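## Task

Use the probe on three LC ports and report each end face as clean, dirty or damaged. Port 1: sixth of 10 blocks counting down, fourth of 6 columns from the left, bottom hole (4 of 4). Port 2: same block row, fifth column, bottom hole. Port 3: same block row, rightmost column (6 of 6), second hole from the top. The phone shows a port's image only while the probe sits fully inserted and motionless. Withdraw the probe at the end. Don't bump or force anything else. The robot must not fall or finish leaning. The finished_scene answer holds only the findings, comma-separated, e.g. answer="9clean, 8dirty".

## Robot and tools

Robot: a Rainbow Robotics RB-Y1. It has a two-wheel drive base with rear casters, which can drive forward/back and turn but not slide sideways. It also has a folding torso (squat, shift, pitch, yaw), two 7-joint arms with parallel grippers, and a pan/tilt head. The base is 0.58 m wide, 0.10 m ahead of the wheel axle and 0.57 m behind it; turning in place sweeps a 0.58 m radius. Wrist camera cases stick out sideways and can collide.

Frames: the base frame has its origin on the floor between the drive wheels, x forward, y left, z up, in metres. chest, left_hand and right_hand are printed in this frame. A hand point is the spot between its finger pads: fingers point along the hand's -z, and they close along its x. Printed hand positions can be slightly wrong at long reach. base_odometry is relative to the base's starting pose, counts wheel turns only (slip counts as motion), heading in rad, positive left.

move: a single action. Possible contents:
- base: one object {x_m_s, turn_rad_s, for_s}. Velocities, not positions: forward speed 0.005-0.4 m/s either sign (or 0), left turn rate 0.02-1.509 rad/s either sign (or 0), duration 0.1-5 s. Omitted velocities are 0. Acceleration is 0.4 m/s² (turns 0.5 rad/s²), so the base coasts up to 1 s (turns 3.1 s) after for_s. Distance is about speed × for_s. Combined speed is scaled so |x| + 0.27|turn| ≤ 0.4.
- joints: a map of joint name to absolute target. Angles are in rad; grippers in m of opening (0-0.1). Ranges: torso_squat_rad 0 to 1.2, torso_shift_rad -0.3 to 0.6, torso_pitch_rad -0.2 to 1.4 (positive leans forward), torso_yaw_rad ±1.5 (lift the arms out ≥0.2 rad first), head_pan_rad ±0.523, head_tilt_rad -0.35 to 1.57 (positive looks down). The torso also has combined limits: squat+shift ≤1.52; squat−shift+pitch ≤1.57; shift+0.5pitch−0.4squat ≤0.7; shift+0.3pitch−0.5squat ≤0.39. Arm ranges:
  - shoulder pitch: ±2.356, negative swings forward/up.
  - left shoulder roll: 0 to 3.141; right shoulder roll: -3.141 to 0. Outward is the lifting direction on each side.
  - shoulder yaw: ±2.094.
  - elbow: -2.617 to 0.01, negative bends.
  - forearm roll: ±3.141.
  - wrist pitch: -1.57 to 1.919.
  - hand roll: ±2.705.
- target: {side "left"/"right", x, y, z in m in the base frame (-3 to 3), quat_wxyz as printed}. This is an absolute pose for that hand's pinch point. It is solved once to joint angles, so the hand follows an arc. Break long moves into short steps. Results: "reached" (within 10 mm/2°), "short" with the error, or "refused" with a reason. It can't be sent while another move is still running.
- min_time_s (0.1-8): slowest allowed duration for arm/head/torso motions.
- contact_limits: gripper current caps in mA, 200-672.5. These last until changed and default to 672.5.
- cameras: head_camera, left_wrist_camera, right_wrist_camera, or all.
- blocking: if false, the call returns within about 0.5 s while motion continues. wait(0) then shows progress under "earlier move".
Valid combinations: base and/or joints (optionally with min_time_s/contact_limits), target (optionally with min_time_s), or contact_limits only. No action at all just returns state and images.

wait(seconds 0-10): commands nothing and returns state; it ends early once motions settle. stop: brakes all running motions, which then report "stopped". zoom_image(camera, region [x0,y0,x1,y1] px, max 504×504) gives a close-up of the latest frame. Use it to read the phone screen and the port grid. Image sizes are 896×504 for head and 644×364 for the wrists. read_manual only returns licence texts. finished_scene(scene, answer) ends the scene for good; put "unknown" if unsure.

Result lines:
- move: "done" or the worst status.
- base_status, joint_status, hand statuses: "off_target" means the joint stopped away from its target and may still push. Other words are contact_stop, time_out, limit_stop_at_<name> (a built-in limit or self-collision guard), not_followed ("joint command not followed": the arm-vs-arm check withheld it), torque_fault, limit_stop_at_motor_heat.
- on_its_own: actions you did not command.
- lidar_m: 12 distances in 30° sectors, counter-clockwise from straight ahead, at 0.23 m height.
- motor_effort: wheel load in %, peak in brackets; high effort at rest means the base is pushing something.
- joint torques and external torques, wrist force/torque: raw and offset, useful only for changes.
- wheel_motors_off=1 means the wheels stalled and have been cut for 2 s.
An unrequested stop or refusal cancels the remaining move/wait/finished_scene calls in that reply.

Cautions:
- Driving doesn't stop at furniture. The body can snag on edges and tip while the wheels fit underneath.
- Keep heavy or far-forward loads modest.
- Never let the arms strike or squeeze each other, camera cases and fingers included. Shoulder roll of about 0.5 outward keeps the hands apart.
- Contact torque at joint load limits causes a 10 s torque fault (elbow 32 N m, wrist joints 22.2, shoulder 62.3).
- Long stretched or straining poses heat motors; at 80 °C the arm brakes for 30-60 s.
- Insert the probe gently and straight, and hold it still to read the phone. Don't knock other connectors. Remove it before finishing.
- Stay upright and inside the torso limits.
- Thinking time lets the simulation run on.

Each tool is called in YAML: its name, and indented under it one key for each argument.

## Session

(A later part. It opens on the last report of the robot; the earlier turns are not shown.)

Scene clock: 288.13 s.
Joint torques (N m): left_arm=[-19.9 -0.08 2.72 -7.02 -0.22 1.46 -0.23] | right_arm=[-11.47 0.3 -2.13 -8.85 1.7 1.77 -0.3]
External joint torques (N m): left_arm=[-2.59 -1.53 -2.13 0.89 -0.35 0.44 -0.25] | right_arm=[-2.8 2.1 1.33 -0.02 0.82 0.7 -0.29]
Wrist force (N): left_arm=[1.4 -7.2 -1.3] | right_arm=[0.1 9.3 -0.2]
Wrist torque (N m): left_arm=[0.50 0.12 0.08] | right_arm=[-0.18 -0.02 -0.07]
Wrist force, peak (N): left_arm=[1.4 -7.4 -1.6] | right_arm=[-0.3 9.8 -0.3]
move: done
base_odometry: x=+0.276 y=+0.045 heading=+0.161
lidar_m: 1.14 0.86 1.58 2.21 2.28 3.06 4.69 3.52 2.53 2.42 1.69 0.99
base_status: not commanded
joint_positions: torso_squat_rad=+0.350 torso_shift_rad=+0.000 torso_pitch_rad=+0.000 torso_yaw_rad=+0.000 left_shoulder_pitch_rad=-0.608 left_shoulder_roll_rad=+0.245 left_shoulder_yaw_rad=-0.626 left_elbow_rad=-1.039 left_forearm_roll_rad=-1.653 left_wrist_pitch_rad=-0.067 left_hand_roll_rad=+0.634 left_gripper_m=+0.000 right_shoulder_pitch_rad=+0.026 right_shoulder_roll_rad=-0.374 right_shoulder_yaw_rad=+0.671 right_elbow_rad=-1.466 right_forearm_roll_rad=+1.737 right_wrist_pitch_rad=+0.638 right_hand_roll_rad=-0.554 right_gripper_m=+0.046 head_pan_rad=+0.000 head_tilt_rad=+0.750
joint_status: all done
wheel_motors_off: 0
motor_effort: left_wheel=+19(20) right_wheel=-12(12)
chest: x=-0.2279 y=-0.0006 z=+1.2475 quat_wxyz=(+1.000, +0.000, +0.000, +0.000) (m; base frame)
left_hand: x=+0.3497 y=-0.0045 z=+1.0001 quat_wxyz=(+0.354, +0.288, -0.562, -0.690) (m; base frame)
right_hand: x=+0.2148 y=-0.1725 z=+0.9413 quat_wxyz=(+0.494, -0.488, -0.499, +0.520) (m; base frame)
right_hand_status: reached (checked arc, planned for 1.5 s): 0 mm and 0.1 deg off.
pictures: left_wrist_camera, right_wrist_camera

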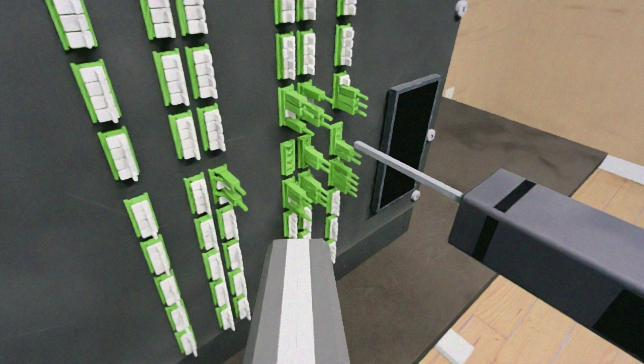

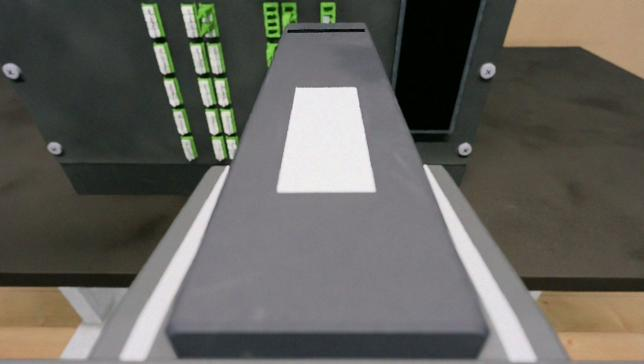

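move:
  target: {"side":"right","x":0.228,"y":-0.1720,"z":0.9410,"quat_wxyz":[0.49348,-0.48775,-0.49907,0.51917]}
  min_time_s: 2
  cameras: ["right_wrist_camera","left_wrist_camera"]

zoom_image:
  camera: "right_wrist_camera"
  region: [312, 0, 342, 30]

zoom_image:
  camera: "left_wrist_camera"
  region: [325, 115, 369, 155]

Scene clock: 301.43 s.
Joint torques (N m): left_arm=[-19.71 -0.07 2.55 -7.11 -0.27 1.45 -0.21] | right_arm=[-12.33 0.26 -4.41 -8.8 1.13 1.2 -0.35]
External joint torques (N m): left_arm=[-2.39 -1.52 -2.3 0.8 -0.4 0.43 -0.22] | right_arm=[-2.93 2.07 -0.84 -0.02 0.28 0.12 -0.34]
Wrist force (N): left_arm=[1.4 -7.1 -1.4] | right_arm=[-0.2 9.2 -0.4]
Wrist torque (N m): left_arm=[0.47 0.11 0.07] | right_arm=[-0.19 -0.03 -0.06]
Wrist force, peak (N): left_arm=[1.5 -7.4 -1.6] | right_arm=[0.0 9.8 -0.1]
move: done
base_odometry: x=+0.276 y=+0.045 heading=+0.161
lidar_m: 1.14 0.86 1.59 2.21 2.29 3.05 4.68 3.53 2.52 2.41 1.68 0.99
base_status: not commanded
joint_positions: torso_squat_rad=+0.350 torso_shift_rad=+0.000 torso_pitch_rad=+0.000 torso_yaw_rad=+0.000 left_shoulder_pitch_rad=-0.608 left_shoulder_roll_rad=+0.245 left_shoulder_yaw_rad=-0.626 left_elbow_rad=-1.039 left_forearm_roll_rad=-1.653 left_wrist_pitch_rad=-0.067 left_hand_roll_rad=+0.634 left_gripper_m=+0.000 right_shoulder_pitch_rad=-0.012 right_shoulder_roll_rad=-0.363 right_shoulder_yaw_rad=+0.663 right_elbow_rad=-1.426 right_forearm_roll_rad=+1.731 right_wrist_pitch_rad=+0.628 right_hand_roll_rad=-0.563 right_gripper_m=+0.046 head_pan_rad=+0.000 head_tilt_rad=+0.750
joint_status: all done
wheel_motors_off: 0
motor_effort: left_wheel=+18(21) right_wheel=-12(12)
chest: x=-0.2279 y=-0.0006 z=+1.2475 quat_wxyz=(+1.000, +0.000, +0.000, +0.000) (m; base frame)
left_hand: x=+0.3497 y=-0.0045 z=+1.0001 quat_wxyz=(+0.354, +0.288, -0.562, -0.690) (m; base frame)
right_hand: x=+0.2271 y=-0.1721 z=+0.9413 quat_wxyz=(+0.494, -0.487, -0.499, +0.520) (m; base frame)
right_hand_status: reached (checked arc, planned for 2.0 s): 1 mm and 0.1 deg off.
pictures: left_wrist_camera, right_wrist_camera

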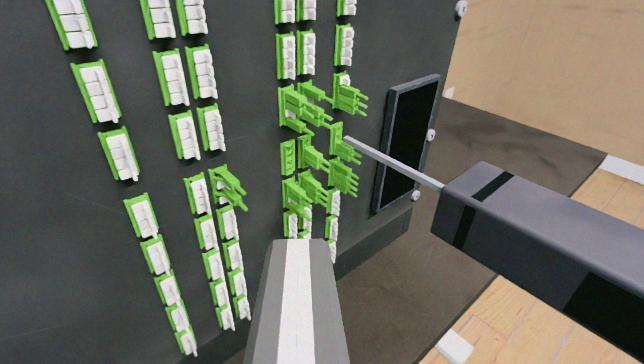

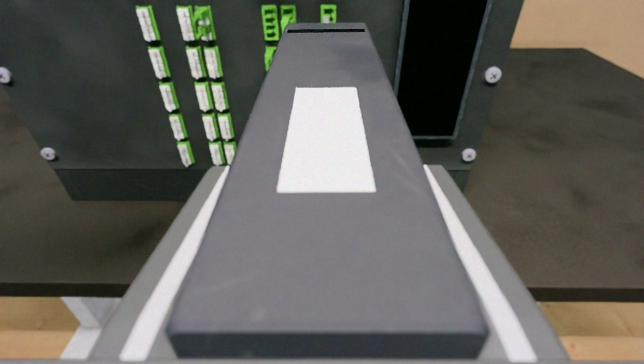

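Scaled by 16.800 from the camera's 644x364 image, which has a finer 828x468 frame.

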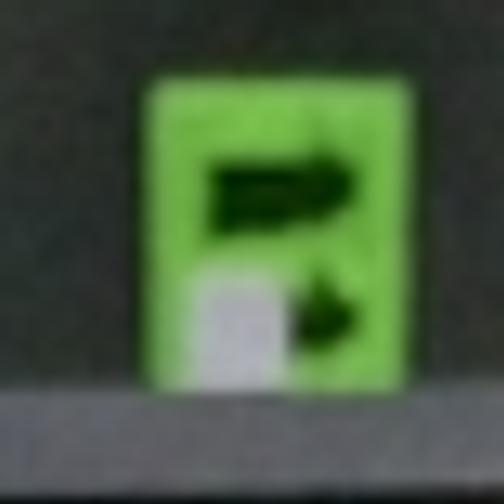

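Scaled by 11.455 from the camera's 644x364 image, which has a finer 828x468 frame.

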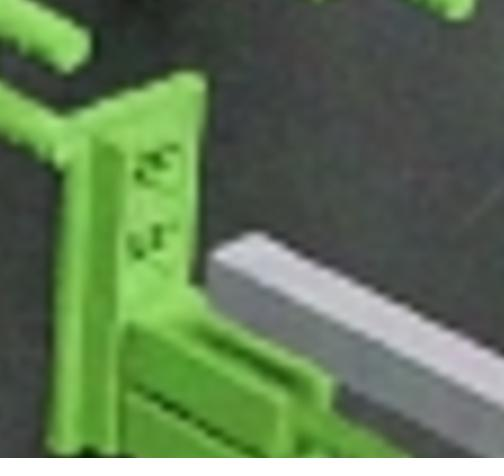

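zoom_image:
  camera: "left_wrist_camera"
  region: [329, 118, 357, 146]

zoom_image:
  camera: "right_wrist_camera"
  region: [256, 0, 346, 40]

Scaled by 18.000 from the camera's 644x364 image, which has a finer 828x468 frame.

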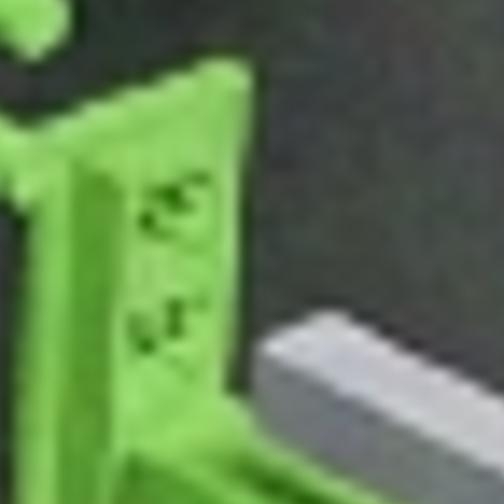

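Scaled by 5.600 from the camera's 644x364 image, which has a finer 828x468 frame.

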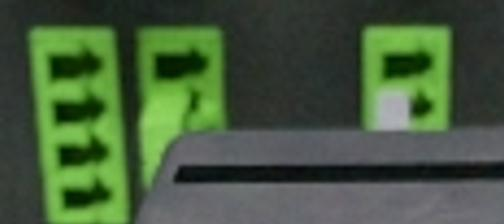

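move:
  target: {"side":"right","x":0.2335,"y":-0.1720,"z":0.9400,"quat_wxyz":[0.49348,-0.48775,-0.49907,0.51917]}
  min_time_s: 1.5
  cameras: ["right_wrist_camera","left_wrist_camera"]

zoom_image:
  camera: "right_wrist_camera"
  region: [312, 0, 342, 30]

zoom_image:
  camera: "left_wrist_camera"
  region: [329, 118, 357, 146]

Scene clock: 356.70 s.
Joint torques (N m): left_arm=[-19.73 -0.27 2.61 -7.15 -0.2 1.55 -0.21] | right_arm=[-12.56 0.39 -4.51 -8.86 1.63 1.26 -0.29]
External joint torques (N m): left_arm=[-2.42 -1.73 -2.23 0.76 -0.34 0.52 -0.22] | right_arm=[-2.78 2.22 -0.89 -0.13 0.79 0.15 -0.29]
Wrist force (N): left_arm=[1.4 -7.4 -1.6] | right_arm=[-0.2 9.4 -0.2]
Wrist torque (N m): left_arm=[0.51 0.12 0.07] | right_arm=[-0.21 -0.05 -0.05]
Wrist force, peak (N): left_arm=[1.4 -7.4 -1.6] | right_arm=[-0.3 9.9 0.1]
move: done
base_odometry: x=+0.276 y=+0.045 heading=+0.161
lidar_m: 1.14 0.86 1.59 2.21 2.28 3.06 4.69 3.52 2.53 2.42 1.69 0.99
base_status: not commanded
joint_positions: torso_squat_rad=+0.350 torso_shift_rad=+0.000 torso_pitch_rad=+0.000 torso_yaw_rad=+0.000 left_shoulder_pitch_rad=-0.608 left_shoulder_roll_rad=+0.245 left_shoulder_yaw_rad=-0.626 left_elbow_rad=-1.039 left_forearm_roll_rad=-1.653 left_wrist_pitch_rad=-0.067 left_hand_roll_rad=+0.634 left_gripper_m=+0.000 right_shoulder_pitch_rad=-0.033 right_shoulder_roll_rad=-0.357 right_shoulder_yaw_rad=+0.662 right_elbow_rad=-1.397 right_forearm_roll_rad=+1.735 right_wrist_pitch_rad=+0.627 right_hand_roll_rad=-0.578 right_gripper_m=+0.046 head_pan_rad=+0.000 head_tilt_rad=+0.750
joint_status: all done
wheel_motors_off: 0
motor_effort: left_wheel=+17(20) right_wheel=-12(12)
chest: x=-0.2279 y=-0.0006 z=+1.2475 quat_wxyz=(+1.000, +0.000, +0.000, +0.000) (m; base frame)
left_hand: x=+0.3497 y=-0.0045 z=+1.0001 quat_wxyz=(+0.354, +0.288, -0.562, -0.690) (m; base frame)
right_hand: x=+0.2330 y=-0.1721 z=+0.9399 quat_wxyz=(+0.494, -0.488, -0.499, +0.520) (m; base frame)
right_hand_status: reached (checked arc, planned for 1.5 s): 0 mm and 0.1 deg off.
pictures: left_wrist_camera, right_wrist_camera

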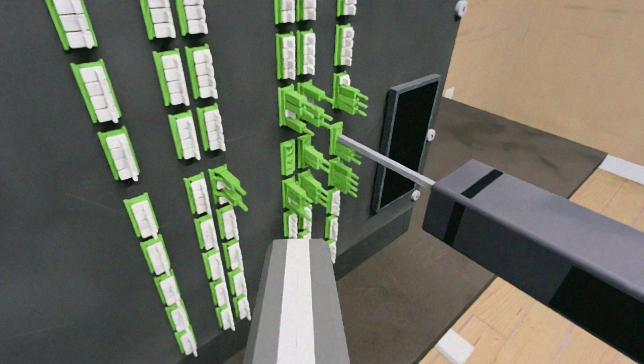

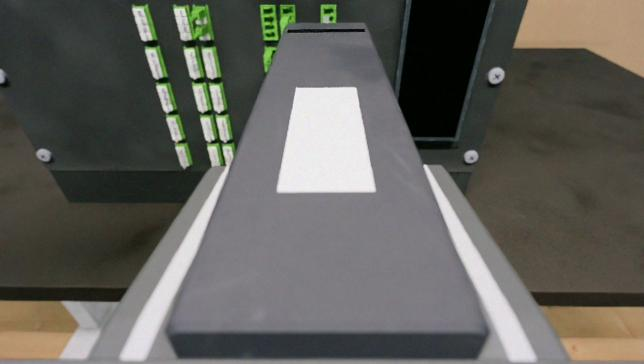

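Scaled by 16.800 from the camera's 644x364 image, which has a finer 828x468 frame.

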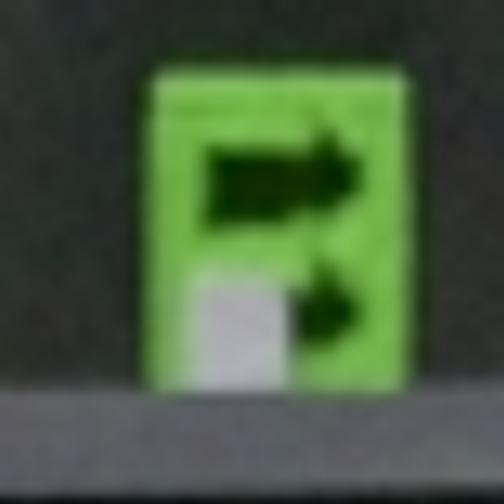

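Scaled by 18.000 from the camera's 644x364 image, which has a finer 828x468 frame.

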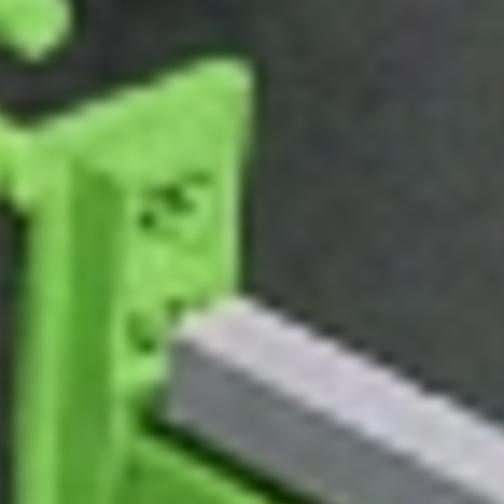

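zoom_image:
  camera: "right_wrist_camera"
  region: [150, 280, 510, 364]

zoom_image:
  camera: "right_wrist_camera"
  region: [260, 0, 400, 200]

Scaled by 1.400 from the camera's 644x364 image, which has a finer 828x468 frame.

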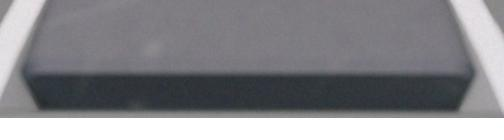

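Scaled by 2.520 from the camera's 644x364 image, which has a finer 828x468 frame.

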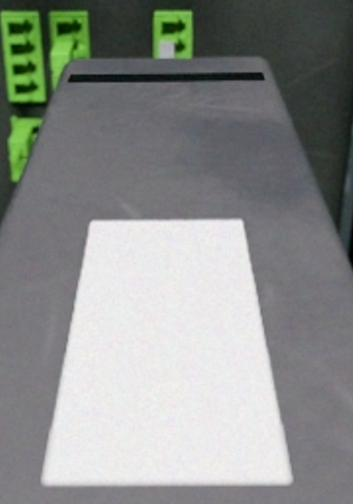

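move:
  target: {"side":"right","x":0.2290,"y":-0.1730,"z":0.9400,"quat_wxyz":[0.49408,-0.48713,-0.49848,0.51976]}
  min_time_s: 1.5
  cameras: []

move:
  target: {"side":"right","x":0.2340,"y":-0.1723,"z":0.9407,"quat_wxyz":[0.49408,-0.48713,-0.49848,0.51976]}
  min_time_s: 1.5
  cameras: ["right_wrist_camera","left_wrist_camera"]

zoom_image:
  camera: "right_wrist_camera"
  region: [312, 0, 342, 30]

zoom_image:
  camera: "left_wrist_camera"
  region: [329, 118, 357, 146]

Scene clock: 463.90 s.
Joint torques (N m): left_arm=[-19.78 -0.34 3.05 -7.11 -0.29 1.59 -0.31] | right_arm=[-9.81 -2.75 -2.57 -10.81 1.12 1.74 0.3]
External joint torques (N m): left_arm=[-2.47 -1.79 -1.8 0.81 -0.43 0.56 -0.32] | right_arm=[-0.28 -0.89 1.03 -2.07 0.27 0.64 0.31]
Wrist force (N): left_arm=[1.4 -7.2 -1.5] | right_arm=[-0.2 9.6 -0.2]
Wrist torque (N m): left_arm=[0.49 0.12 0.07] | right_arm=[-0.24 -0.04 -0.06]
Wrist force, peak (N): left_arm=[1.4 -7.3 -1.7] | right_arm=[0.0 9.9 -0.1]
move: done
base_odometry: x=+0.276 y=+0.045 heading=+0.161
lidar_m: 1.14 0.87 1.58 2.21 2.27 3.06 4.69 3.52 2.52 2.42 1.68 0.98
base_status: not commanded
joint_positions: torso_squat_rad=+0.350 torso_shift_rad=+0.000 torso_pitch_rad=+0.000 torso_yaw_rad=+0.000 left_shoulder_pitch_rad=-0.608 left_shoulder_roll_rad=+0.245 left_shoulder_yaw_rad=-0.626 left_elbow_rad=-1.039 left_forearm_roll_rad=-1.653 left_wrist_pitch_rad=-0.067 left_hand_roll_rad=+0.634 left_gripper_m=+0.000 right_shoulder_pitch_rad=-0.020 right_shoulder_roll_rad=-0.362 right_shoulder_yaw_rad=+0.663 right_elbow_rad=-1.413 right_forearm_roll_rad=+1.734 right_wrist_pitch_rad=+0.628 right_hand_roll_rad=-0.573 right_gripper_m=+0.046 head_pan_rad=+0.000 head_tilt_rad=+0.750
joint_status: all done
wheel_motors_off: 0
motor_effort: left_wheel=+16(20) right_wheel=-12(12)
chest: x=-0.2279 y=-0.0006 z=+1.2475 quat_wxyz=(+1.000, +0.000, +0.000, +0.000) (m; base frame)
left_hand: x=+0.3497 y=-0.0045 z=+1.0001 quat_wxyz=(+0.354, +0.288, -0.562, -0.690) (m; base frame)
right_hand: x=+0.2291 y=-0.1730 z=+0.9398 quat_wxyz=(+0.494, -0.487, -0.498, +0.520) (m; base frame)
right_hand_status: reached (checked arc, planned for 1.5 s): 0 mm and 0.0 deg off.
pictures: none
No camera images: "cameras" was empty.

Scene clock: 465.73 s.
Joint torques (N m): left_arm=[-19.75 -0.29 3.05 -7.02 -0.16 1.56 -0.15] | right_arm=[-12.63 0.44 -4.48 -8.87 1.14 1.31 0.33]
External joint torques (N m): left_arm=[-2.44 -1.74 -1.79 0.89 -0.3 0.53 -0.16] | right_arm=[-2.83 2.29 -0.85 -0.13 0.31 0.22 0.34]
Wrist force (N): left_arm=[1.6 -7.1 -1.4] | right_arm=[0.0 9.5 -0.1]
Wrist torque (N m): left_arm=[0.48 0.13 0.08] | right_arm=[-0.21 -0.01 -0.06]
Wrist force, peak (N): left_arm=[1.4 -7.3 -1.6] | right_arm=[-0.2 9.8 -0.2]
move: done
base_odometry: x=+0.276 y=+0.045 heading=+0.161
lidar_m: 1.14 0.86 1.59 2.21 2.27 3.06 4.69 3.53 2.52 2.42 1.69 0.99
base_status: not commanded
joint_positions: torso_squat_rad=+0.350 torso_shift_rad=+0.000 torso_pitch_rad=+0.000 torso_yaw_rad=+0.000 left_shoulder_pitch_rad=-0.608 left_shoulder_roll_rad=+0.245 left_shoulder_yaw_rad=-0.626 left_elbow_rad=-1.039 left_forearm_roll_rad=-1.653 left_wrist_pitch_rad=-0.067 left_hand_roll_rad=+0.634 left_gripper_m=+0.000 right_shoulder_pitch_rad=-0.033 right_shoulder_roll_rad=-0.357 right_shoulder_yaw_rad=+0.659 right_elbow_rad=-1.401 right_forearm_roll_rad=+1.729 right_wrist_pitch_rad=+0.622 right_hand_roll_rad=-0.571 right_gripper_m=+0.046 head_pan_rad=+0.000 head_tilt_rad=+0.750
joint_status: all done
wheel_motors_off: 0
motor_effort: left_wheel=+17(20) right_wheel=-12(12)
chest: x=-0.2279 y=-0.0006 z=+1.2475 quat_wxyz=(+1.000, +0.000, +0.000, +0.000) (m; base frame)
left_hand: x=+0.3497 y=-0.0045 z=+1.0001 quat_wxyz=(+0.354, +0.288, -0.562, -0.690) (m; base frame)
right_hand: x=+0.2336 y=-0.1724 z=+0.9404 quat_wxyz=(+0.494, -0.487, -0.498, +0.520) (m; base frame)
right_hand_status: reached (checked arc, planned for 1.5 s): 0 mm and 0.0 deg off.
pictures: left_wrist_camera, right_wrist_camera

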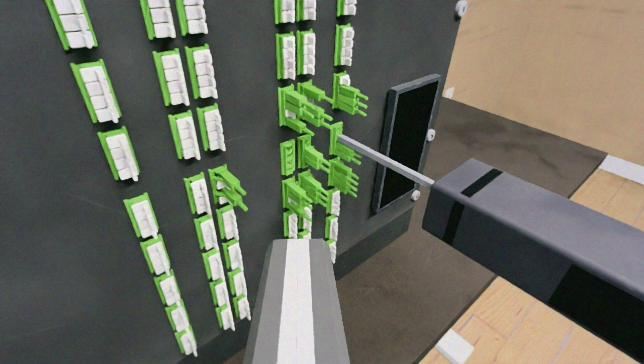

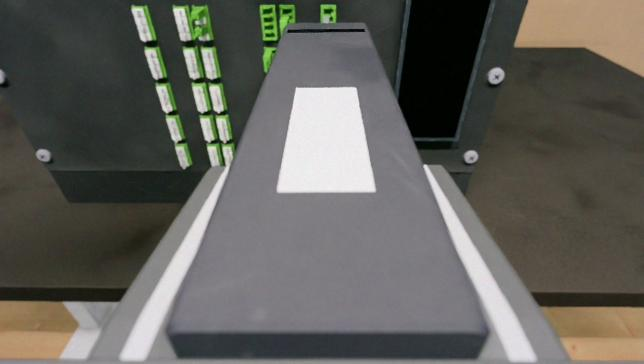

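Scaled by 16.800 from the camera's 644x364 image, which has a finer 828x468 frame.

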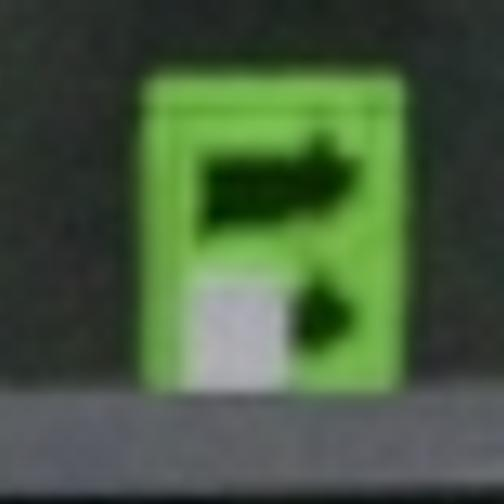

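Scaled by 18.000 from the camera's 644x364 image, which has a finer 828x468 frame.

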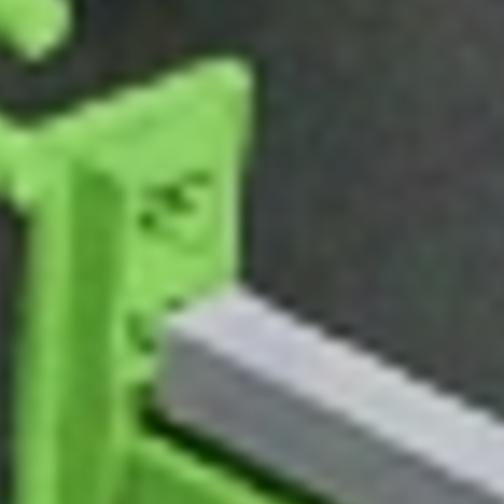

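move:
  target: {"side":"right","x":0.2310,"y":-0.1732,"z":0.9398,"quat_wxyz":[0.49408,-0.48713,-0.49848,0.51976]}
  min_time_s: 1.0
  cameras: []

move:
  target: {"side":"right","x":0.2362,"y":-0.1727,"z":0.9406,"quat_wxyz":[0.49408,-0.48713,-0.49848,0.51976]}
  min_time_s: 1.5
  cameras: ["right_wrist_camera","left_wrist_camera"]

zoom_image:
  camera: "right_wrist_camera"
  region: [312, 0, 342, 30]

zoom_image:
  camera: "left_wrist_camera"
  region: [329, 118, 357, 146]

Scene clock: 474.67 s.
Joint torques (N m): left_arm=[-19.52 -0.24 2.44 -7.02 -0.18 1.56 -0.18] | right_arm=[-10.19 -2.83 -2.18 -10.81 1.55 1.84 -0.36]
External joint torques (N m): left_arm=[-2.21 -1.69 -2.4 0.9 -0.32 0.53 -0.19] | right_arm=[-0.54 -0.96 1.44 -2.08 0.71 0.74 -0.35]
Wrist force (N): left_arm=[1.5 -7.2 -1.6] | right_arm=[-0.3 9.4 0.0]
Wrist torque (N m): left_arm=[0.50 0.13 0.07] | right_arm=[-0.20 -0.05 -0.05]
Wrist force, peak (N): left_arm=[1.6 -7.5 -1.4] | right_arm=[-0.3 9.9 -0.1]
move: done
base_odometry: x=+0.276 y=+0.045 heading=+0.161
lidar_m: 1.14 0.86 1.59 2.21 2.27 3.06 4.69 3.53 2.52 2.42 1.69 0.99
base_status: not commanded
joint_positions: torso_squat_rad=+0.350 torso_shift_rad=+0.000 torso_pitch_rad=+0.000 torso_yaw_rad=+0.000 left_shoulder_pitch_rad=-0.608 left_shoulder_roll_rad=+0.245 left_shoulder_yaw_rad=-0.626 left_elbow_rad=-1.039 left_forearm_roll_rad=-1.653 left_wrist_pitch_rad=-0.067 left_hand_roll_rad=+0.634 left_gripper_m=+0.000 right_shoulder_pitch_rad=-0.026 right_shoulder_roll_rad=-0.361 right_shoulder_yaw_rad=+0.662 right_elbow_rad=-1.405 right_forearm_roll_rad=+1.733 right_wrist_pitch_rad=+0.626 right_hand_roll_rad=-0.576 right_gripper_m=+0.046 head_pan_rad=+0.000 head_tilt_rad=+0.750
joint_status: all done
wheel_motors_off: 0
motor_effort: left_wheel=+17(21) right_wheel=-12(12)
chest: x=-0.2279 y=-0.0006 z=+1.2475 quat_wxyz=(+1.000, +0.000, +0.000, +0.000) (m; base frame)
left_hand: x=+0.3497 y=-0.0045 z=+1.0001 quat_wxyz=(+0.354, +0.288, -0.562, -0.690) (m; base frame)
right_hand: x=+0.2310 y=-0.1732 z=+0.9396 quat_wxyz=(+0.494, -0.487, -0.498, +0.520) (m; base frame)
right_hand_status: reached (checked arc, planned for 1.0 s): 0 mm and 0.0 deg off.
pictures: none
No camera images: "cameras" was empty.

Scene clock: 476.50 s.
Joint torques (N m): left_arm=[-19.91 -0.33 2.11 -6.93 -0.21 1.54 -0.14] | right_arm=[-15.06 0.46 -5.76 -8.5 0.85 0.79 0.32]
External joint torques (N m): left_arm=[-2.59 -1.79 -2.73 0.98 -0.35 0.51 -0.15] | right_arm=[-5.15 2.34 -2.11 0.22 0.02 -0.31 0.33]
Wrist force (N): left_arm=[1.4 -7.2 -1.5] | right_arm=[-0.2 7.8 10.6]
Wrist torque (N m): left_arm=[0.49 0.12 0.07] | right_arm=[-0.70 0.07 -0.06]
Wrist force, peak (N): left_arm=[1.5 -7.3 -1.5] | right_arm=[-0.6 7.7 11.3]
move: done
base_odometry: x=+0.276 y=+0.045 heading=+0.161
lidar_m: 1.14 0.85 1.58 2.21 2.28 3.06 4.69 3.53 2.52 2.42 1.68 0.99
base_status: not commanded
joint_positions: torso_squat_rad=+0.350 torso_shift_rad=+0.000 torso_pitch_rad=+0.000 torso_yaw_rad=+0.000 left_shoulder_pitch_rad=-0.608 left_shoulder_roll_rad=+0.245 left_shoulder_yaw_rad=-0.626 left_elbow_rad=-1.039 left_forearm_roll_rad=-1.653 left_wrist_pitch_rad=-0.067 left_hand_roll_rad=+0.634 left_gripper_m=+0.000 right_shoulder_pitch_rad=-0.039 right_shoulder_roll_rad=-0.356 right_shoulder_yaw_rad=+0.658 right_elbow_rad=-1.393 right_forearm_roll_rad=+1.729 right_wrist_pitch_rad=+0.621 right_hand_roll_rad=-0.575 right_gripper_m=+0.046 head_pan_rad=+0.000 head_tilt_rad=+0.750
joint_status: all done
wheel_motors_off: 0
motor_effort: left_wheel=+18(20) right_wheel=-12(12)
chest: x=-0.2280 y=-0.0006 z=+1.2475 quat_wxyz=(+1.000, +0.000, +0.000, +0.000) (m; base frame)
left_hand: x=+0.3497 y=-0.0045 z=+1.0001 quat_wxyz=(+0.354, +0.288, -0.562, -0.690) (m; base frame)
right_hand: x=+0.2355 y=-0.1728 z=+0.9401 quat_wxyz=(+0.494, -0.487, -0.498, +0.520) (m; base frame)
right_hand_status: reached (checked arc, planned for 1.5 s): 1 mm and 0.1 deg off.
pictures: left_wrist_camera, right_wrist_camera

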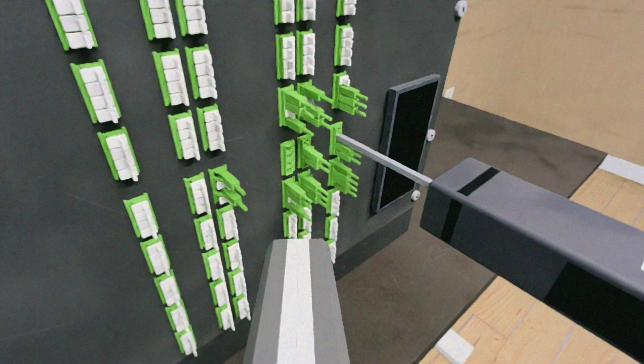

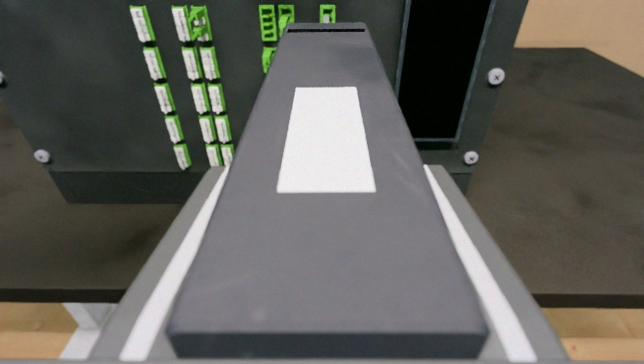

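Scaled by 16.800 from the camera's 644x364 image, which has a finer 828x468 frame.

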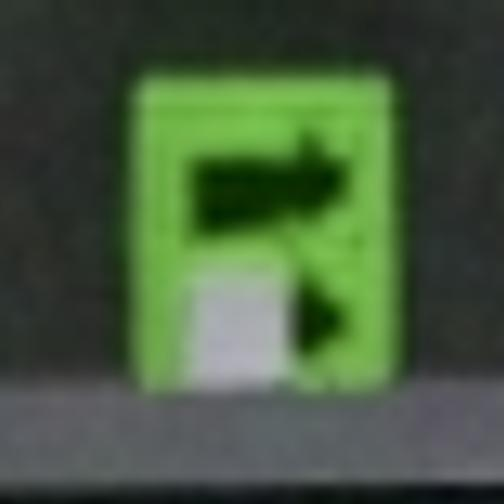

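Scaled by 18.000 from the camera's 644x364 image, which has a finer 828x468 frame.

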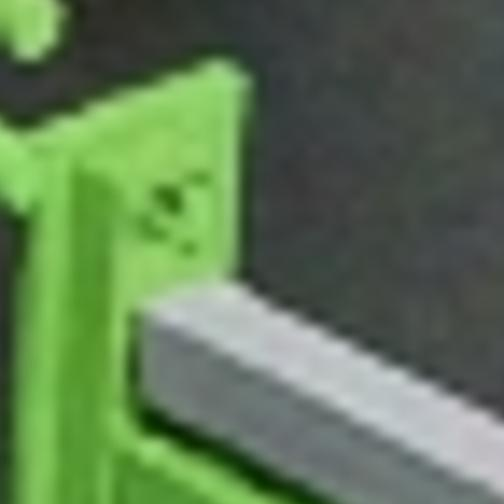

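zoom_image:
  camera: "right_wrist_camera"
  region: [318, 8, 336, 24]

zoom_image:
  camera: "left_wrist_camera"
  region: [333, 124, 349, 148]

Scaled by 28.000 from the camera's 644x364 image, which has a finer 828x468 frame.

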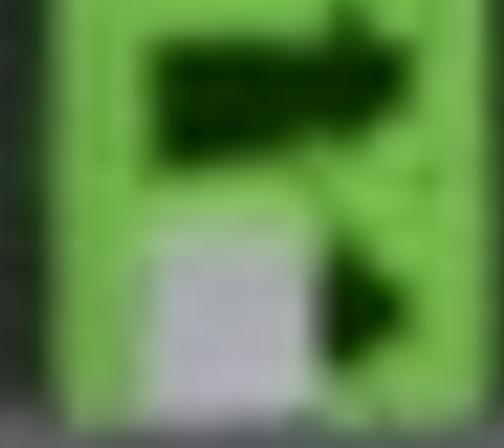

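Scaled by 21.000 from the camera's 644x364 image, which has a finer 828x468 frame.

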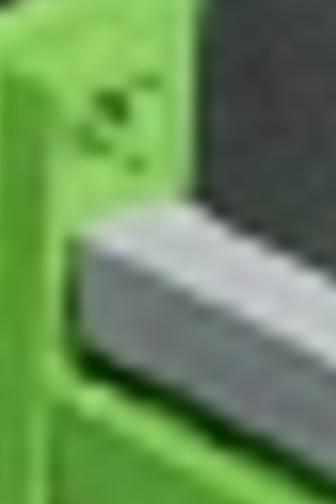

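move:
  target: {"side":"right","x":0.2312,"y":-0.1732,"z":0.9390,"quat_wxyz":[0.49408,-0.48713,-0.49848,0.51976]}
  min_time_s: 1.0
  cameras: []

move:
  target: {"side":"right","x":0.2355,"y":-0.1727,"z":0.9400,"quat_wxyz":[0.49408,-0.48713,-0.49848,0.51976]}
  min_time_s: 1.5
  cameras: ["right_wrist_camera","left_wrist_camera"]

zoom_image:
  camera: "right_wrist_camera"
  region: [318, 8, 336, 24]

zoom_image:
  camera: "left_wrist_camera"
  region: [329, 118, 357, 146]

Scene clock: 510.40 s.
Joint torques (N m): left_arm=[-19.83 -0.04 2.49 -7.01 -0.17 1.49 -0.14] | right_arm=[-10.04 -3.01 -2.52 -10.76 1.78 1.81 -0.32]
External joint torques (N m): left_arm=[-2.51 -1.5 -2.36 0.91 -0.31 0.46 -0.15] | right_arm=[-0.36 -1.13 1.11 -2.05 0.94 0.7 -0.31]
Wrist force (N): left_arm=[1.4 -7.0 -1.6] | right_arm=[-0.2 9.7 0.1]
Wrist torque (N m): left_arm=[0.47 0.11 0.06] | right_arm=[-0.23 -0.02 -0.04]
Wrist force, peak (N): left_arm=[1.5 -7.4 -1.5] | right_arm=[-0.5 8.1 11.0]
move: done
base_odometry: x=+0.276 y=+0.045 heading=+0.161
lidar_m: 1.14 0.86 1.58 2.21 2.28 3.06 4.68 3.53 2.52 2.41 1.68 0.98
base_status: not commanded
joint_positions: torso_squat_rad=+0.350 torso_shift_rad=+0.000 torso_pitch_rad=+0.000 torso_yaw_rad=+0.000 left_shoulder_pitch_rad=-0.608 left_shoulder_roll_rad=+0.245 left_shoulder_yaw_rad=-0.626 left_elbow_rad=-1.039 left_forearm_roll_rad=-1.653 left_wrist_pitch_rad=-0.067 left_hand_roll_rad=+0.634 left_gripper_m=+0.000 right_shoulder_pitch_rad=-0.028 right_shoulder_roll_rad=-0.360 right_shoulder_yaw_rad=+0.664 right_elbow_rad=-1.400 right_forearm_roll_rad=+1.736 right_wrist_pitch_rad=+0.628 right_hand_roll_rad=-0.581 right_gripper_m=+0.046 head_pan_rad=+0.000 head_tilt_rad=+0.750
joint_status: all done
wheel_motors_off: 0
motor_effort: left_wheel=+19(20) right_wheel=-12(12)
chest: x=-0.2280 y=-0.0006 z=+1.2475 quat_wxyz=(+1.000, +0.000, +0.000, +0.000) (m; base frame)
left_hand: x=+0.3497 y=-0.0045 z=+1.0001 quat_wxyz=(+0.354, +0.288, -0.562, -0.690) (m; base frame)
right_hand: x=+0.2313 y=-0.1732 z=+0.9388 quat_wxyz=(+0.494, -0.487, -0.498, +0.520) (m; base frame)
right_hand_status: reached (checked arc, planned for 1.0 s): 0 mm and 0.0 deg off.
pictures: none
No camera images: "cameras" was empty.

Scene clock: 512.23 s.
Joint torques (N m): left_arm=[-19.82 -0.51 2.91 -7.07 -0.18 1.51 -0.32] | right_arm=[-12.61 0.2 -4.72 -8.71 1.11 1.22 0.31]
External joint torques (N m): left_arm=[-2.51 -1.96 -1.93 0.85 -0.32 0.48 -0.33] | right_arm=[-2.71 2.07 -1.07 0 0.27 0.11 0.32]
Wrist force (N): left_arm=[1.4 -7.2 -1.4] | right_arm=[-0.1 9.6 0.0]
Wrist torque (N m): left_arm=[0.50 0.12 0.07] | right_arm=[-0.22 -0.03 -0.05]
Wrist force, peak (N): left_arm=[1.5 -7.4 -1.5] | right_arm=[-0.2 9.9 0.0]
move: done
base_odometry: x=+0.276 y=+0.045 heading=+0.161
lidar_m: 1.14 0.86 1.59 2.21 2.28 3.07 4.69 3.53 2.53 2.41 1.69 0.99
base_status: not commanded
joint_positions: torso_squat_rad=+0.350 torso_shift_rad=+0.000 torso_pitch_rad=+0.000 torso_yaw_rad=+0.000 left_shoulder_pitch_rad=-0.608 left_shoulder_roll_rad=+0.245 left_shoulder_yaw_rad=-0.626 left_elbow_rad=-1.039 left_forearm_roll_rad=-1.653 left_wrist_pitch_rad=-0.067 left_hand_roll_rad=+0.634 left_gripper_m=+0.000 right_shoulder_pitch_rad=-0.039 right_shoulder_roll_rad=-0.357 right_shoulder_yaw_rad=+0.660 right_elbow_rad=-1.391 right_forearm_roll_rad=+1.731 right_wrist_pitch_rad=+0.623 right_hand_roll_rad=-0.579 right_gripper_m=+0.046 head_pan_rad=+0.000 head_tilt_rad=+0.750
joint_status: all done
wheel_motors_off: 0
motor_effort: left_wheel=+17(21) right_wheel=-11(12)
chest: x=-0.2280 y=-0.0006 z=+1.2475 quat_wxyz=(+1.000, +0.000, +0.000, +0.000) (m; base frame)
left_hand: x=+0.3497 y=-0.0045 z=+1.0001 quat_wxyz=(+0.354, +0.288, -0.562, -0.690) (m; base frame)
right_hand: x=+0.2352 y=-0.1728 z=+0.9397 quat_wxyz=(+0.494, -0.487, -0.498, +0.520) (m; base frame)
right_hand_status: reached (checked arc, planned for 1.5 s): 0 mm and 0.0 deg off.
pictures: left_wrist_camera, right_wrist_camera

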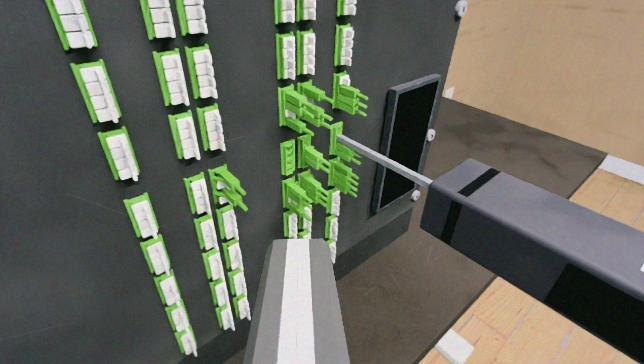

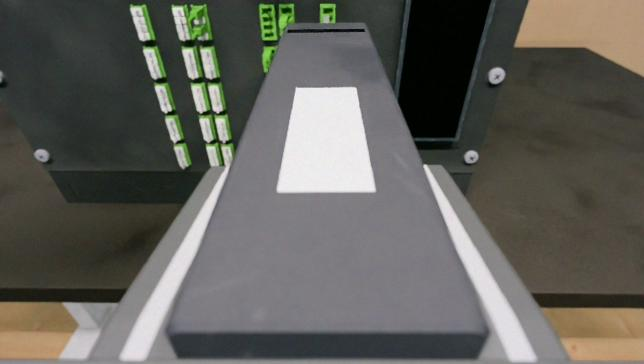

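Scaled by 28.000 from the camera's 644x364 image, which has a finer 828x468 frame.

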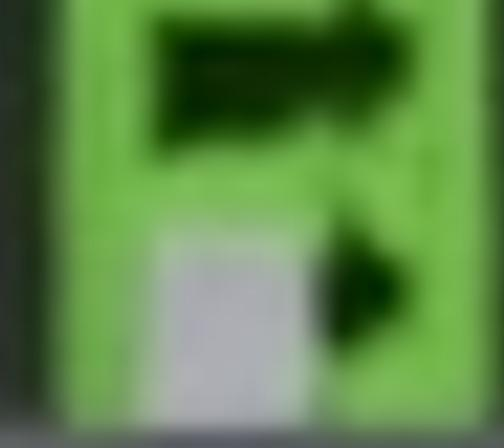

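Scaled by 18.000 from the camera's 644x364 image, which has a finer 828x468 frame.

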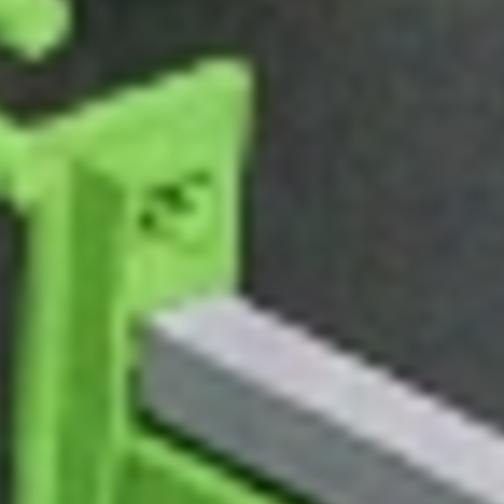

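move:
  target: {"side":"right","x":0.2375,"y":-0.1726,"z":0.9400,"quat_wxyz":[0.49408,-0.48713,-0.49848,0.51976]}
  min_time_s: 1.5
  cameras: ["right_wrist_camera","left_wrist_camera"]

zoom_image:
  camera: "right_wrist_camera"
  region: [318, 8, 336, 24]

zoom_image:
  camera: "left_wrist_camera"
  region: [329, 118, 357, 146]

Scene clock: 523.43 s.
Joint torques (N m): left_arm=[-19.93 -0.18 2.65 -6.91 -0.19 1.53 -0.21] | right_arm=[-13.09 0.2 -4.75 -8.95 1.22 1.31 -0.32]
External joint torques (N m): left_arm=[-2.61 -1.63 -2.19 1 -0.33 0.5 -0.22] | right_arm=[-3.06 2.08 -1.08 -0.25 0.39 0.2 -0.31]
Wrist force (N): left_arm=[1.5 -7.3 -1.3] | right_arm=[-0.5 9.5 0.0]
Wrist torque (N m): left_arm=[0.50 0.13 0.08] | right_arm=[-0.13 -0.07 -0.05]
Wrist force, peak (N): left_arm=[1.4 -7.4 -1.5] | right_arm=[-0.1 10.1 0.1]
move: done
base_odometry: x=+0.276 y=+0.045 heading=+0.161
lidar_m: 1.14 0.85 1.58 2.21 2.27 3.06 4.69 3.53 2.52 2.41 1.68 0.99
base_status: not commanded
joint_positions: torso_squat_rad=+0.350 torso_shift_rad=+0.000 torso_pitch_rad=+0.000 torso_yaw_rad=+0.000 left_shoulder_pitch_rad=-0.608 left_shoulder_roll_rad=+0.245 left_shoulder_yaw_rad=-0.626 left_elbow_rad=-1.039 left_forearm_roll_rad=-1.653 left_wrist_pitch_rad=-0.067 left_hand_roll_rad=+0.634 left_gripper_m=+0.000 right_shoulder_pitch_rad=-0.046 right_shoulder_roll_rad=-0.355 right_shoulder_yaw_rad=+0.659 right_elbow_rad=-1.384 right_forearm_roll_rad=+1.731 right_wrist_pitch_rad=+0.621 right_hand_roll_rad=-0.580 right_gripper_m=+0.046 head_pan_rad=+0.000 head_tilt_rad=+0.750
joint_status: all done
wheel_motors_off: 0
motor_effort: left_wheel=+17(20) right_wheel=-12(12)
chest: x=-0.2280 y=-0.0006 z=+1.2475 quat_wxyz=(+1.000, +0.000, +0.000, +0.000) (m; base frame)
left_hand: x=+0.3497 y=-0.0045 z=+1.0001 quat_wxyz=(+0.354, +0.288, -0.562, -0.690) (m; base frame)
right_hand: x=+0.2372 y=-0.1727 z=+0.9396 quat_wxyz=(+0.494, -0.487, -0.498, +0.520) (m; base frame)
right_hand_status: reached (checked arc, planned for 1.5 s): 0 mm and 0.1 deg off.
pictures: left_wrist_camera, right_wrist_camera

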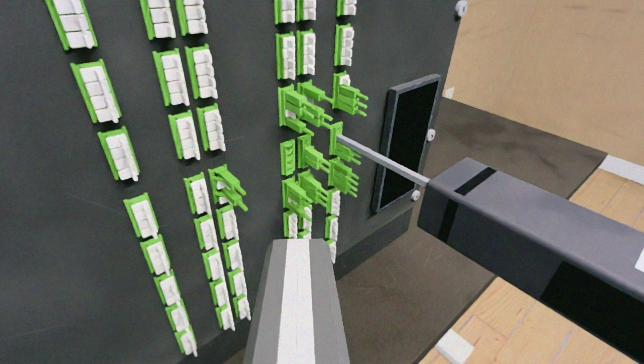

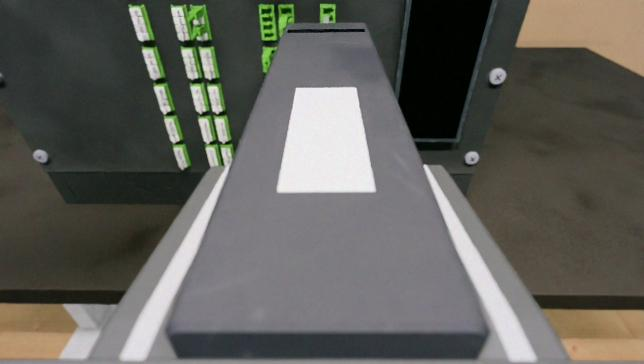

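Scaled by 28.000 from the camera's 644x364 image, which has a finer 828x468 frame.

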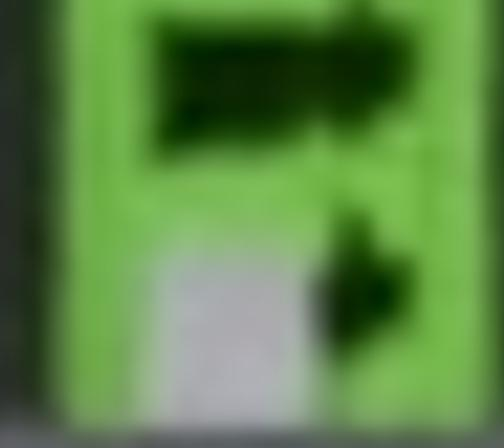

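Scaled by 18.000 from the camera's 644x364 image, which has a finer 828x468 frame.

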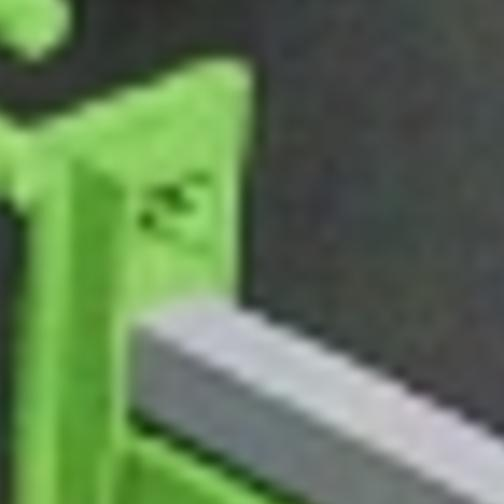

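move:
  target: {"side":"right","x":0.2395,"y":-0.1726,"z":0.9401,"quat_wxyz":[0.49408,-0.48713,-0.49848,0.51976]}
  min_time_s: 1.5
  cameras: ["left_wrist_camera","right_wrist_camera"]

zoom_image:
  camera: "left_wrist_camera"
  region: [329, 118, 357, 146]

Scene clock: 531.00 s.
Joint torques (N m): left_arm=[-19.95 -0.42 2.54 -6.99 -0.24 1.4 -0.21] | right_arm=[-13.57 0.48 -4.75 -9.07 1.25 1.4 -0.31]
External joint torques (N m): left_arm=[-2.63 -1.87 -2.3 0.92 -0.37 0.37 -0.22] | right_arm=[-3.43 2.37 -1.06 -0.38 0.43 0.29 -0.3]
Wrist force (N): left_arm=[1.4 -7.1 -1.3] | right_arm=[-0.5 10.3 0.1]
Wrist torque (N m): left_arm=[0.48 0.12 0.08] | right_arm=[-0.15 -0.08 -0.06]
Wrist force, peak (N): left_arm=[1.5 -7.3 -1.6] | right_arm=[-0.5 10.3 0.1]
move: done
base_odometry: x=+0.276 y=+0.045 heading=+0.161
lidar_m: 1.14 0.87 1.59 2.21 2.28 3.06 4.69 3.53 2.52 2.42 1.68 0.98
base_status: not commanded
joint_positions: torso_squat_rad=+0.350 torso_shift_rad=+0.000 torso_pitch_rad=+0.000 torso_yaw_rad=+0.000 left_shoulder_pitch_rad=-0.608 left_shoulder_roll_rad=+0.245 left_shoulder_yaw_rad=-0.626 left_elbow_rad=-1.039 left_forearm_roll_rad=-1.653 left_wrist_pitch_rad=-0.067 left_hand_roll_rad=+0.634 left_gripper_m=+0.000 right_shoulder_pitch_rad=-0.052 right_shoulder_roll_rad=-0.353 right_shoulder_yaw_rad=+0.658 right_elbow_rad=-1.377 right_forearm_roll_rad=+1.730 right_wrist_pitch_rad=+0.620 right_hand_roll_rad=-0.582 right_gripper_m=+0.046 head_pan_rad=+0.000 head_tilt_rad=+0.750
joint_status: all done
wheel_motors_off: 0
motor_effort: left_wheel=+16(20) right_wheel=-11(12)
chest: x=-0.2280 y=-0.0006 z=+1.2475 quat_wxyz=(+1.000, +0.000, +0.000, +0.000) (m; base frame)
left_hand: x=+0.3497 y=-0.0045 z=+1.0001 quat_wxyz=(+0.354, +0.288, -0.562, -0.690) (m; base frame)
right_hand: x=+0.2392 y=-0.1727 z=+0.9397 quat_wxyz=(+0.494, -0.487, -0.498, +0.520) (m; base frame)
right_hand_status: reached (checked arc, planned for 1.5 s): 1 mm and 0.1 deg off.
pictures: left_wrist_camera, right_wrist_camera

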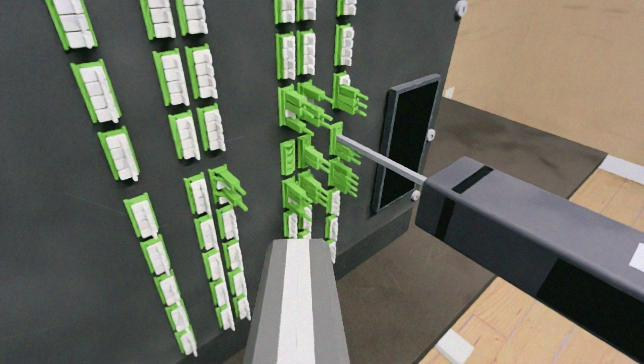

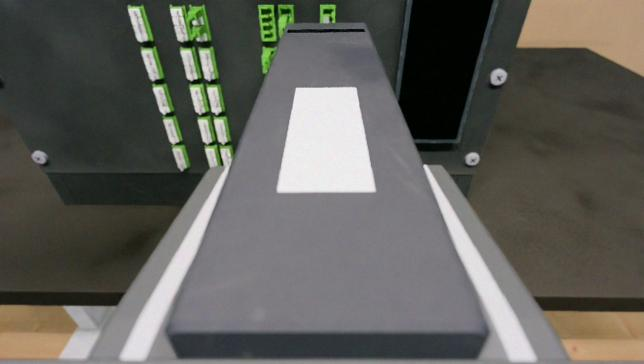

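Scaled by 18.000 from the camera's 644x364 image, which has a finer 828x468 frame.

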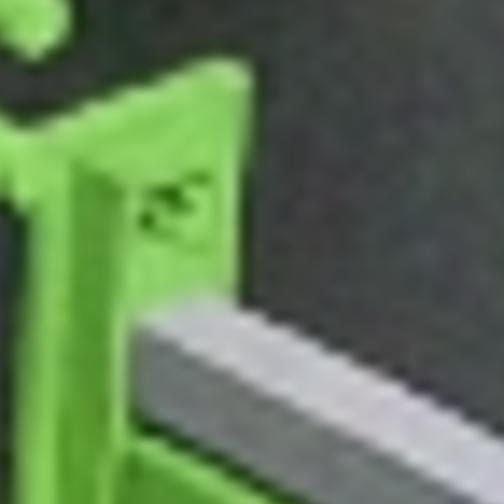

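move:
  target: {"side":"right","x":0.2415,"y":-0.1726,"z":0.9400,"quat_wxyz":[0.49408,-0.48713,-0.49848,0.51976]}
  min_time_s: 1.5
  cameras: []

move:
  cameras: []

Scene clock: 540.33 s.
Joint torques (N m): left_arm=[-20.05 -0.69 2.66 -7.12 -0.24 1.53 -0.29] | right_arm=[-13.1 0.45 -4.72 -8.82 1.18 1.29 -0.32]
External joint torques (N m): left_arm=[-2.73 -2.15 -2.19 0.79 -0.38 0.5 -0.3] | right_arm=[-2.83 2.35 -1.02 -0.14 0.36 0.18 -0.31]
Wrist force (N): left_arm=[1.5 -7.2 -1.5] | right_arm=[-0.1 9.6 0.2]
Wrist torque (N m): left_arm=[0.49 0.13 0.08] | right_arm=[-0.19 -0.03 -0.04]
Wrist force, peak (N): left_arm=[1.4 -7.3 -1.6] | right_arm=[-0.1 10.5 0.4]
move: done
base_odometry: x=+0.276 y=+0.045 heading=+0.161
lidar_m: 1.14 0.86 1.59 2.21 2.27 3.06 4.69 3.53 2.52 2.41 1.68 0.99
base_status: not commanded
joint_positions: torso_squat_rad=+0.350 torso_shift_rad=+0.000 torso_pitch_rad=+0.000 torso_yaw_rad=+0.000 left_shoulder_pitch_rad=-0.608 left_shoulder_roll_rad=+0.245 left_shoulder_yaw_rad=-0.626 left_elbow_rad=-1.039 left_forearm_roll_rad=-1.653 left_wrist_pitch_rad=-0.067 left_hand_roll_rad=+0.634 left_gripper_m=+0.000 right_shoulder_pitch_rad=-0.059 right_shoulder_roll_rad=-0.352 right_shoulder_yaw_rad=+0.657 right_elbow_rad=-1.369 right_forearm_roll_rad=+1.730 right_wrist_pitch_rad=+0.619 right_hand_roll_rad=-0.585 right_gripper_m=+0.046 head_pan_rad=+0.000 head_tilt_rad=+0.750
joint_status: all done
wheel_motors_off: 0
motor_effort: left_wheel=+17(21) right_wheel=-11(12)
chest: x=-0.2280 y=-0.0006 z=+1.2475 quat_wxyz=(+1.000, +0.000, +0.000, +0.000) (m; base frame)
left_hand: x=+0.3497 y=-0.0045 z=+1.0001 quat_wxyz=(+0.354, +0.288, -0.562, -0.690) (m; base frame)
right_hand: x=+0.2412 y=-0.1727 z=+0.9397 quat_wxyz=(+0.494, -0.487, -0.498, +0.520) (m; base frame)
right_hand_status: reached (checked arc, planned for 1.5 s): 0 mm and 0.1 deg off.
pictures: none
No camera images: "cameras" was empty.

Scene clock: 540.33 s.
Joint torques (N m): left_arm=[-20.05 -0.69 2.66 -7.12 -0.24 1.53 -0.29] | right_arm=[-13.1 0.45 -4.72 -8.82 1.18 1.29 -0.32]
External joint torques (N m): left_arm=[-2.73 -2.15 -2.19 0.79 -0.38 0.5 -0.3] | right_arm=[-2.83 2.35 -1.02 -0.14 0.36 0.18 -0.31]
Wrist force (N): left_arm=[1.5 -7.2 -1.5] | right_arm=[-0.1 9.6 0.2]
Wrist torque (N m): left_arm=[0.49 0.13 0.08] | right_arm=[-0.19 -0.03 -0.04]
Wrist force, peak (N): left_arm=[1.5 -7.2 -1.5] | right_arm=[-0.1 9.6 0.2]
base_odometry: x=+0.276 y=+0.045 heading=+0.161
lidar_m: 1.14 0.86 1.59 2.21 2.27 3.06 4.69 3.53 2.52 2.41 1.68 0.99
base_status: not commanded
joint_positions: torso_squat_rad=+0.350 torso_shift_rad=+0.000 torso_pitch_rad=+0.000 torso_yaw_rad=+0.000 left_shoulder_pitch_rad=-0.608 left_shoulder_roll_rad=+0.245 left_shoulder_yaw_rad=-0.626 left_elbow_rad=-1.039 left_forearm_roll_rad=-1.653 left_wrist_pitch_rad=-0.067 left_hand_roll_rad=+0.634 left_gripper_m=+0.000 right_shoulder_pitch_rad=-0.059 right_shoulder_roll_rad=-0.352 right_shoulder_yaw_rad=+0.657 right_elbow_rad=-1.369 right_forearm_roll_rad=+1.730 right_wrist_pitch_rad=+0.619 right_hand_roll_rad=-0.585 right_gripper_m=+0.046 head_pan_rad=+0.000 head_tilt_rad=+0.750
joint_status: all done
wheel_motors_off: 0
motor_effort: left_wheel=+17(21) right_wheel=-11(12)
chest: x=-0.2280 y=-0.0006 z=+1.2475 quat_wxyz=(+1.000, +0.000, +0.000, +0.000) (m; base frame)
left_hand: x=+0.3497 y=-0.0045 z=+1.0001 quat_wxyz=(+0.354, +0.288, -0.562, -0.690) (m; base frame)
right_hand: x=+0.2412 y=-0.1727 z=+0.9397 quat_wxyz=(+0.494, -0.487, -0.498, +0.520) (m; base frame)
right_hand_status: reached (checked arc, planned for 1.5 s): 0 mm and 0.1 deg off.
pictures: none
No camera images: "cameras" was empty.


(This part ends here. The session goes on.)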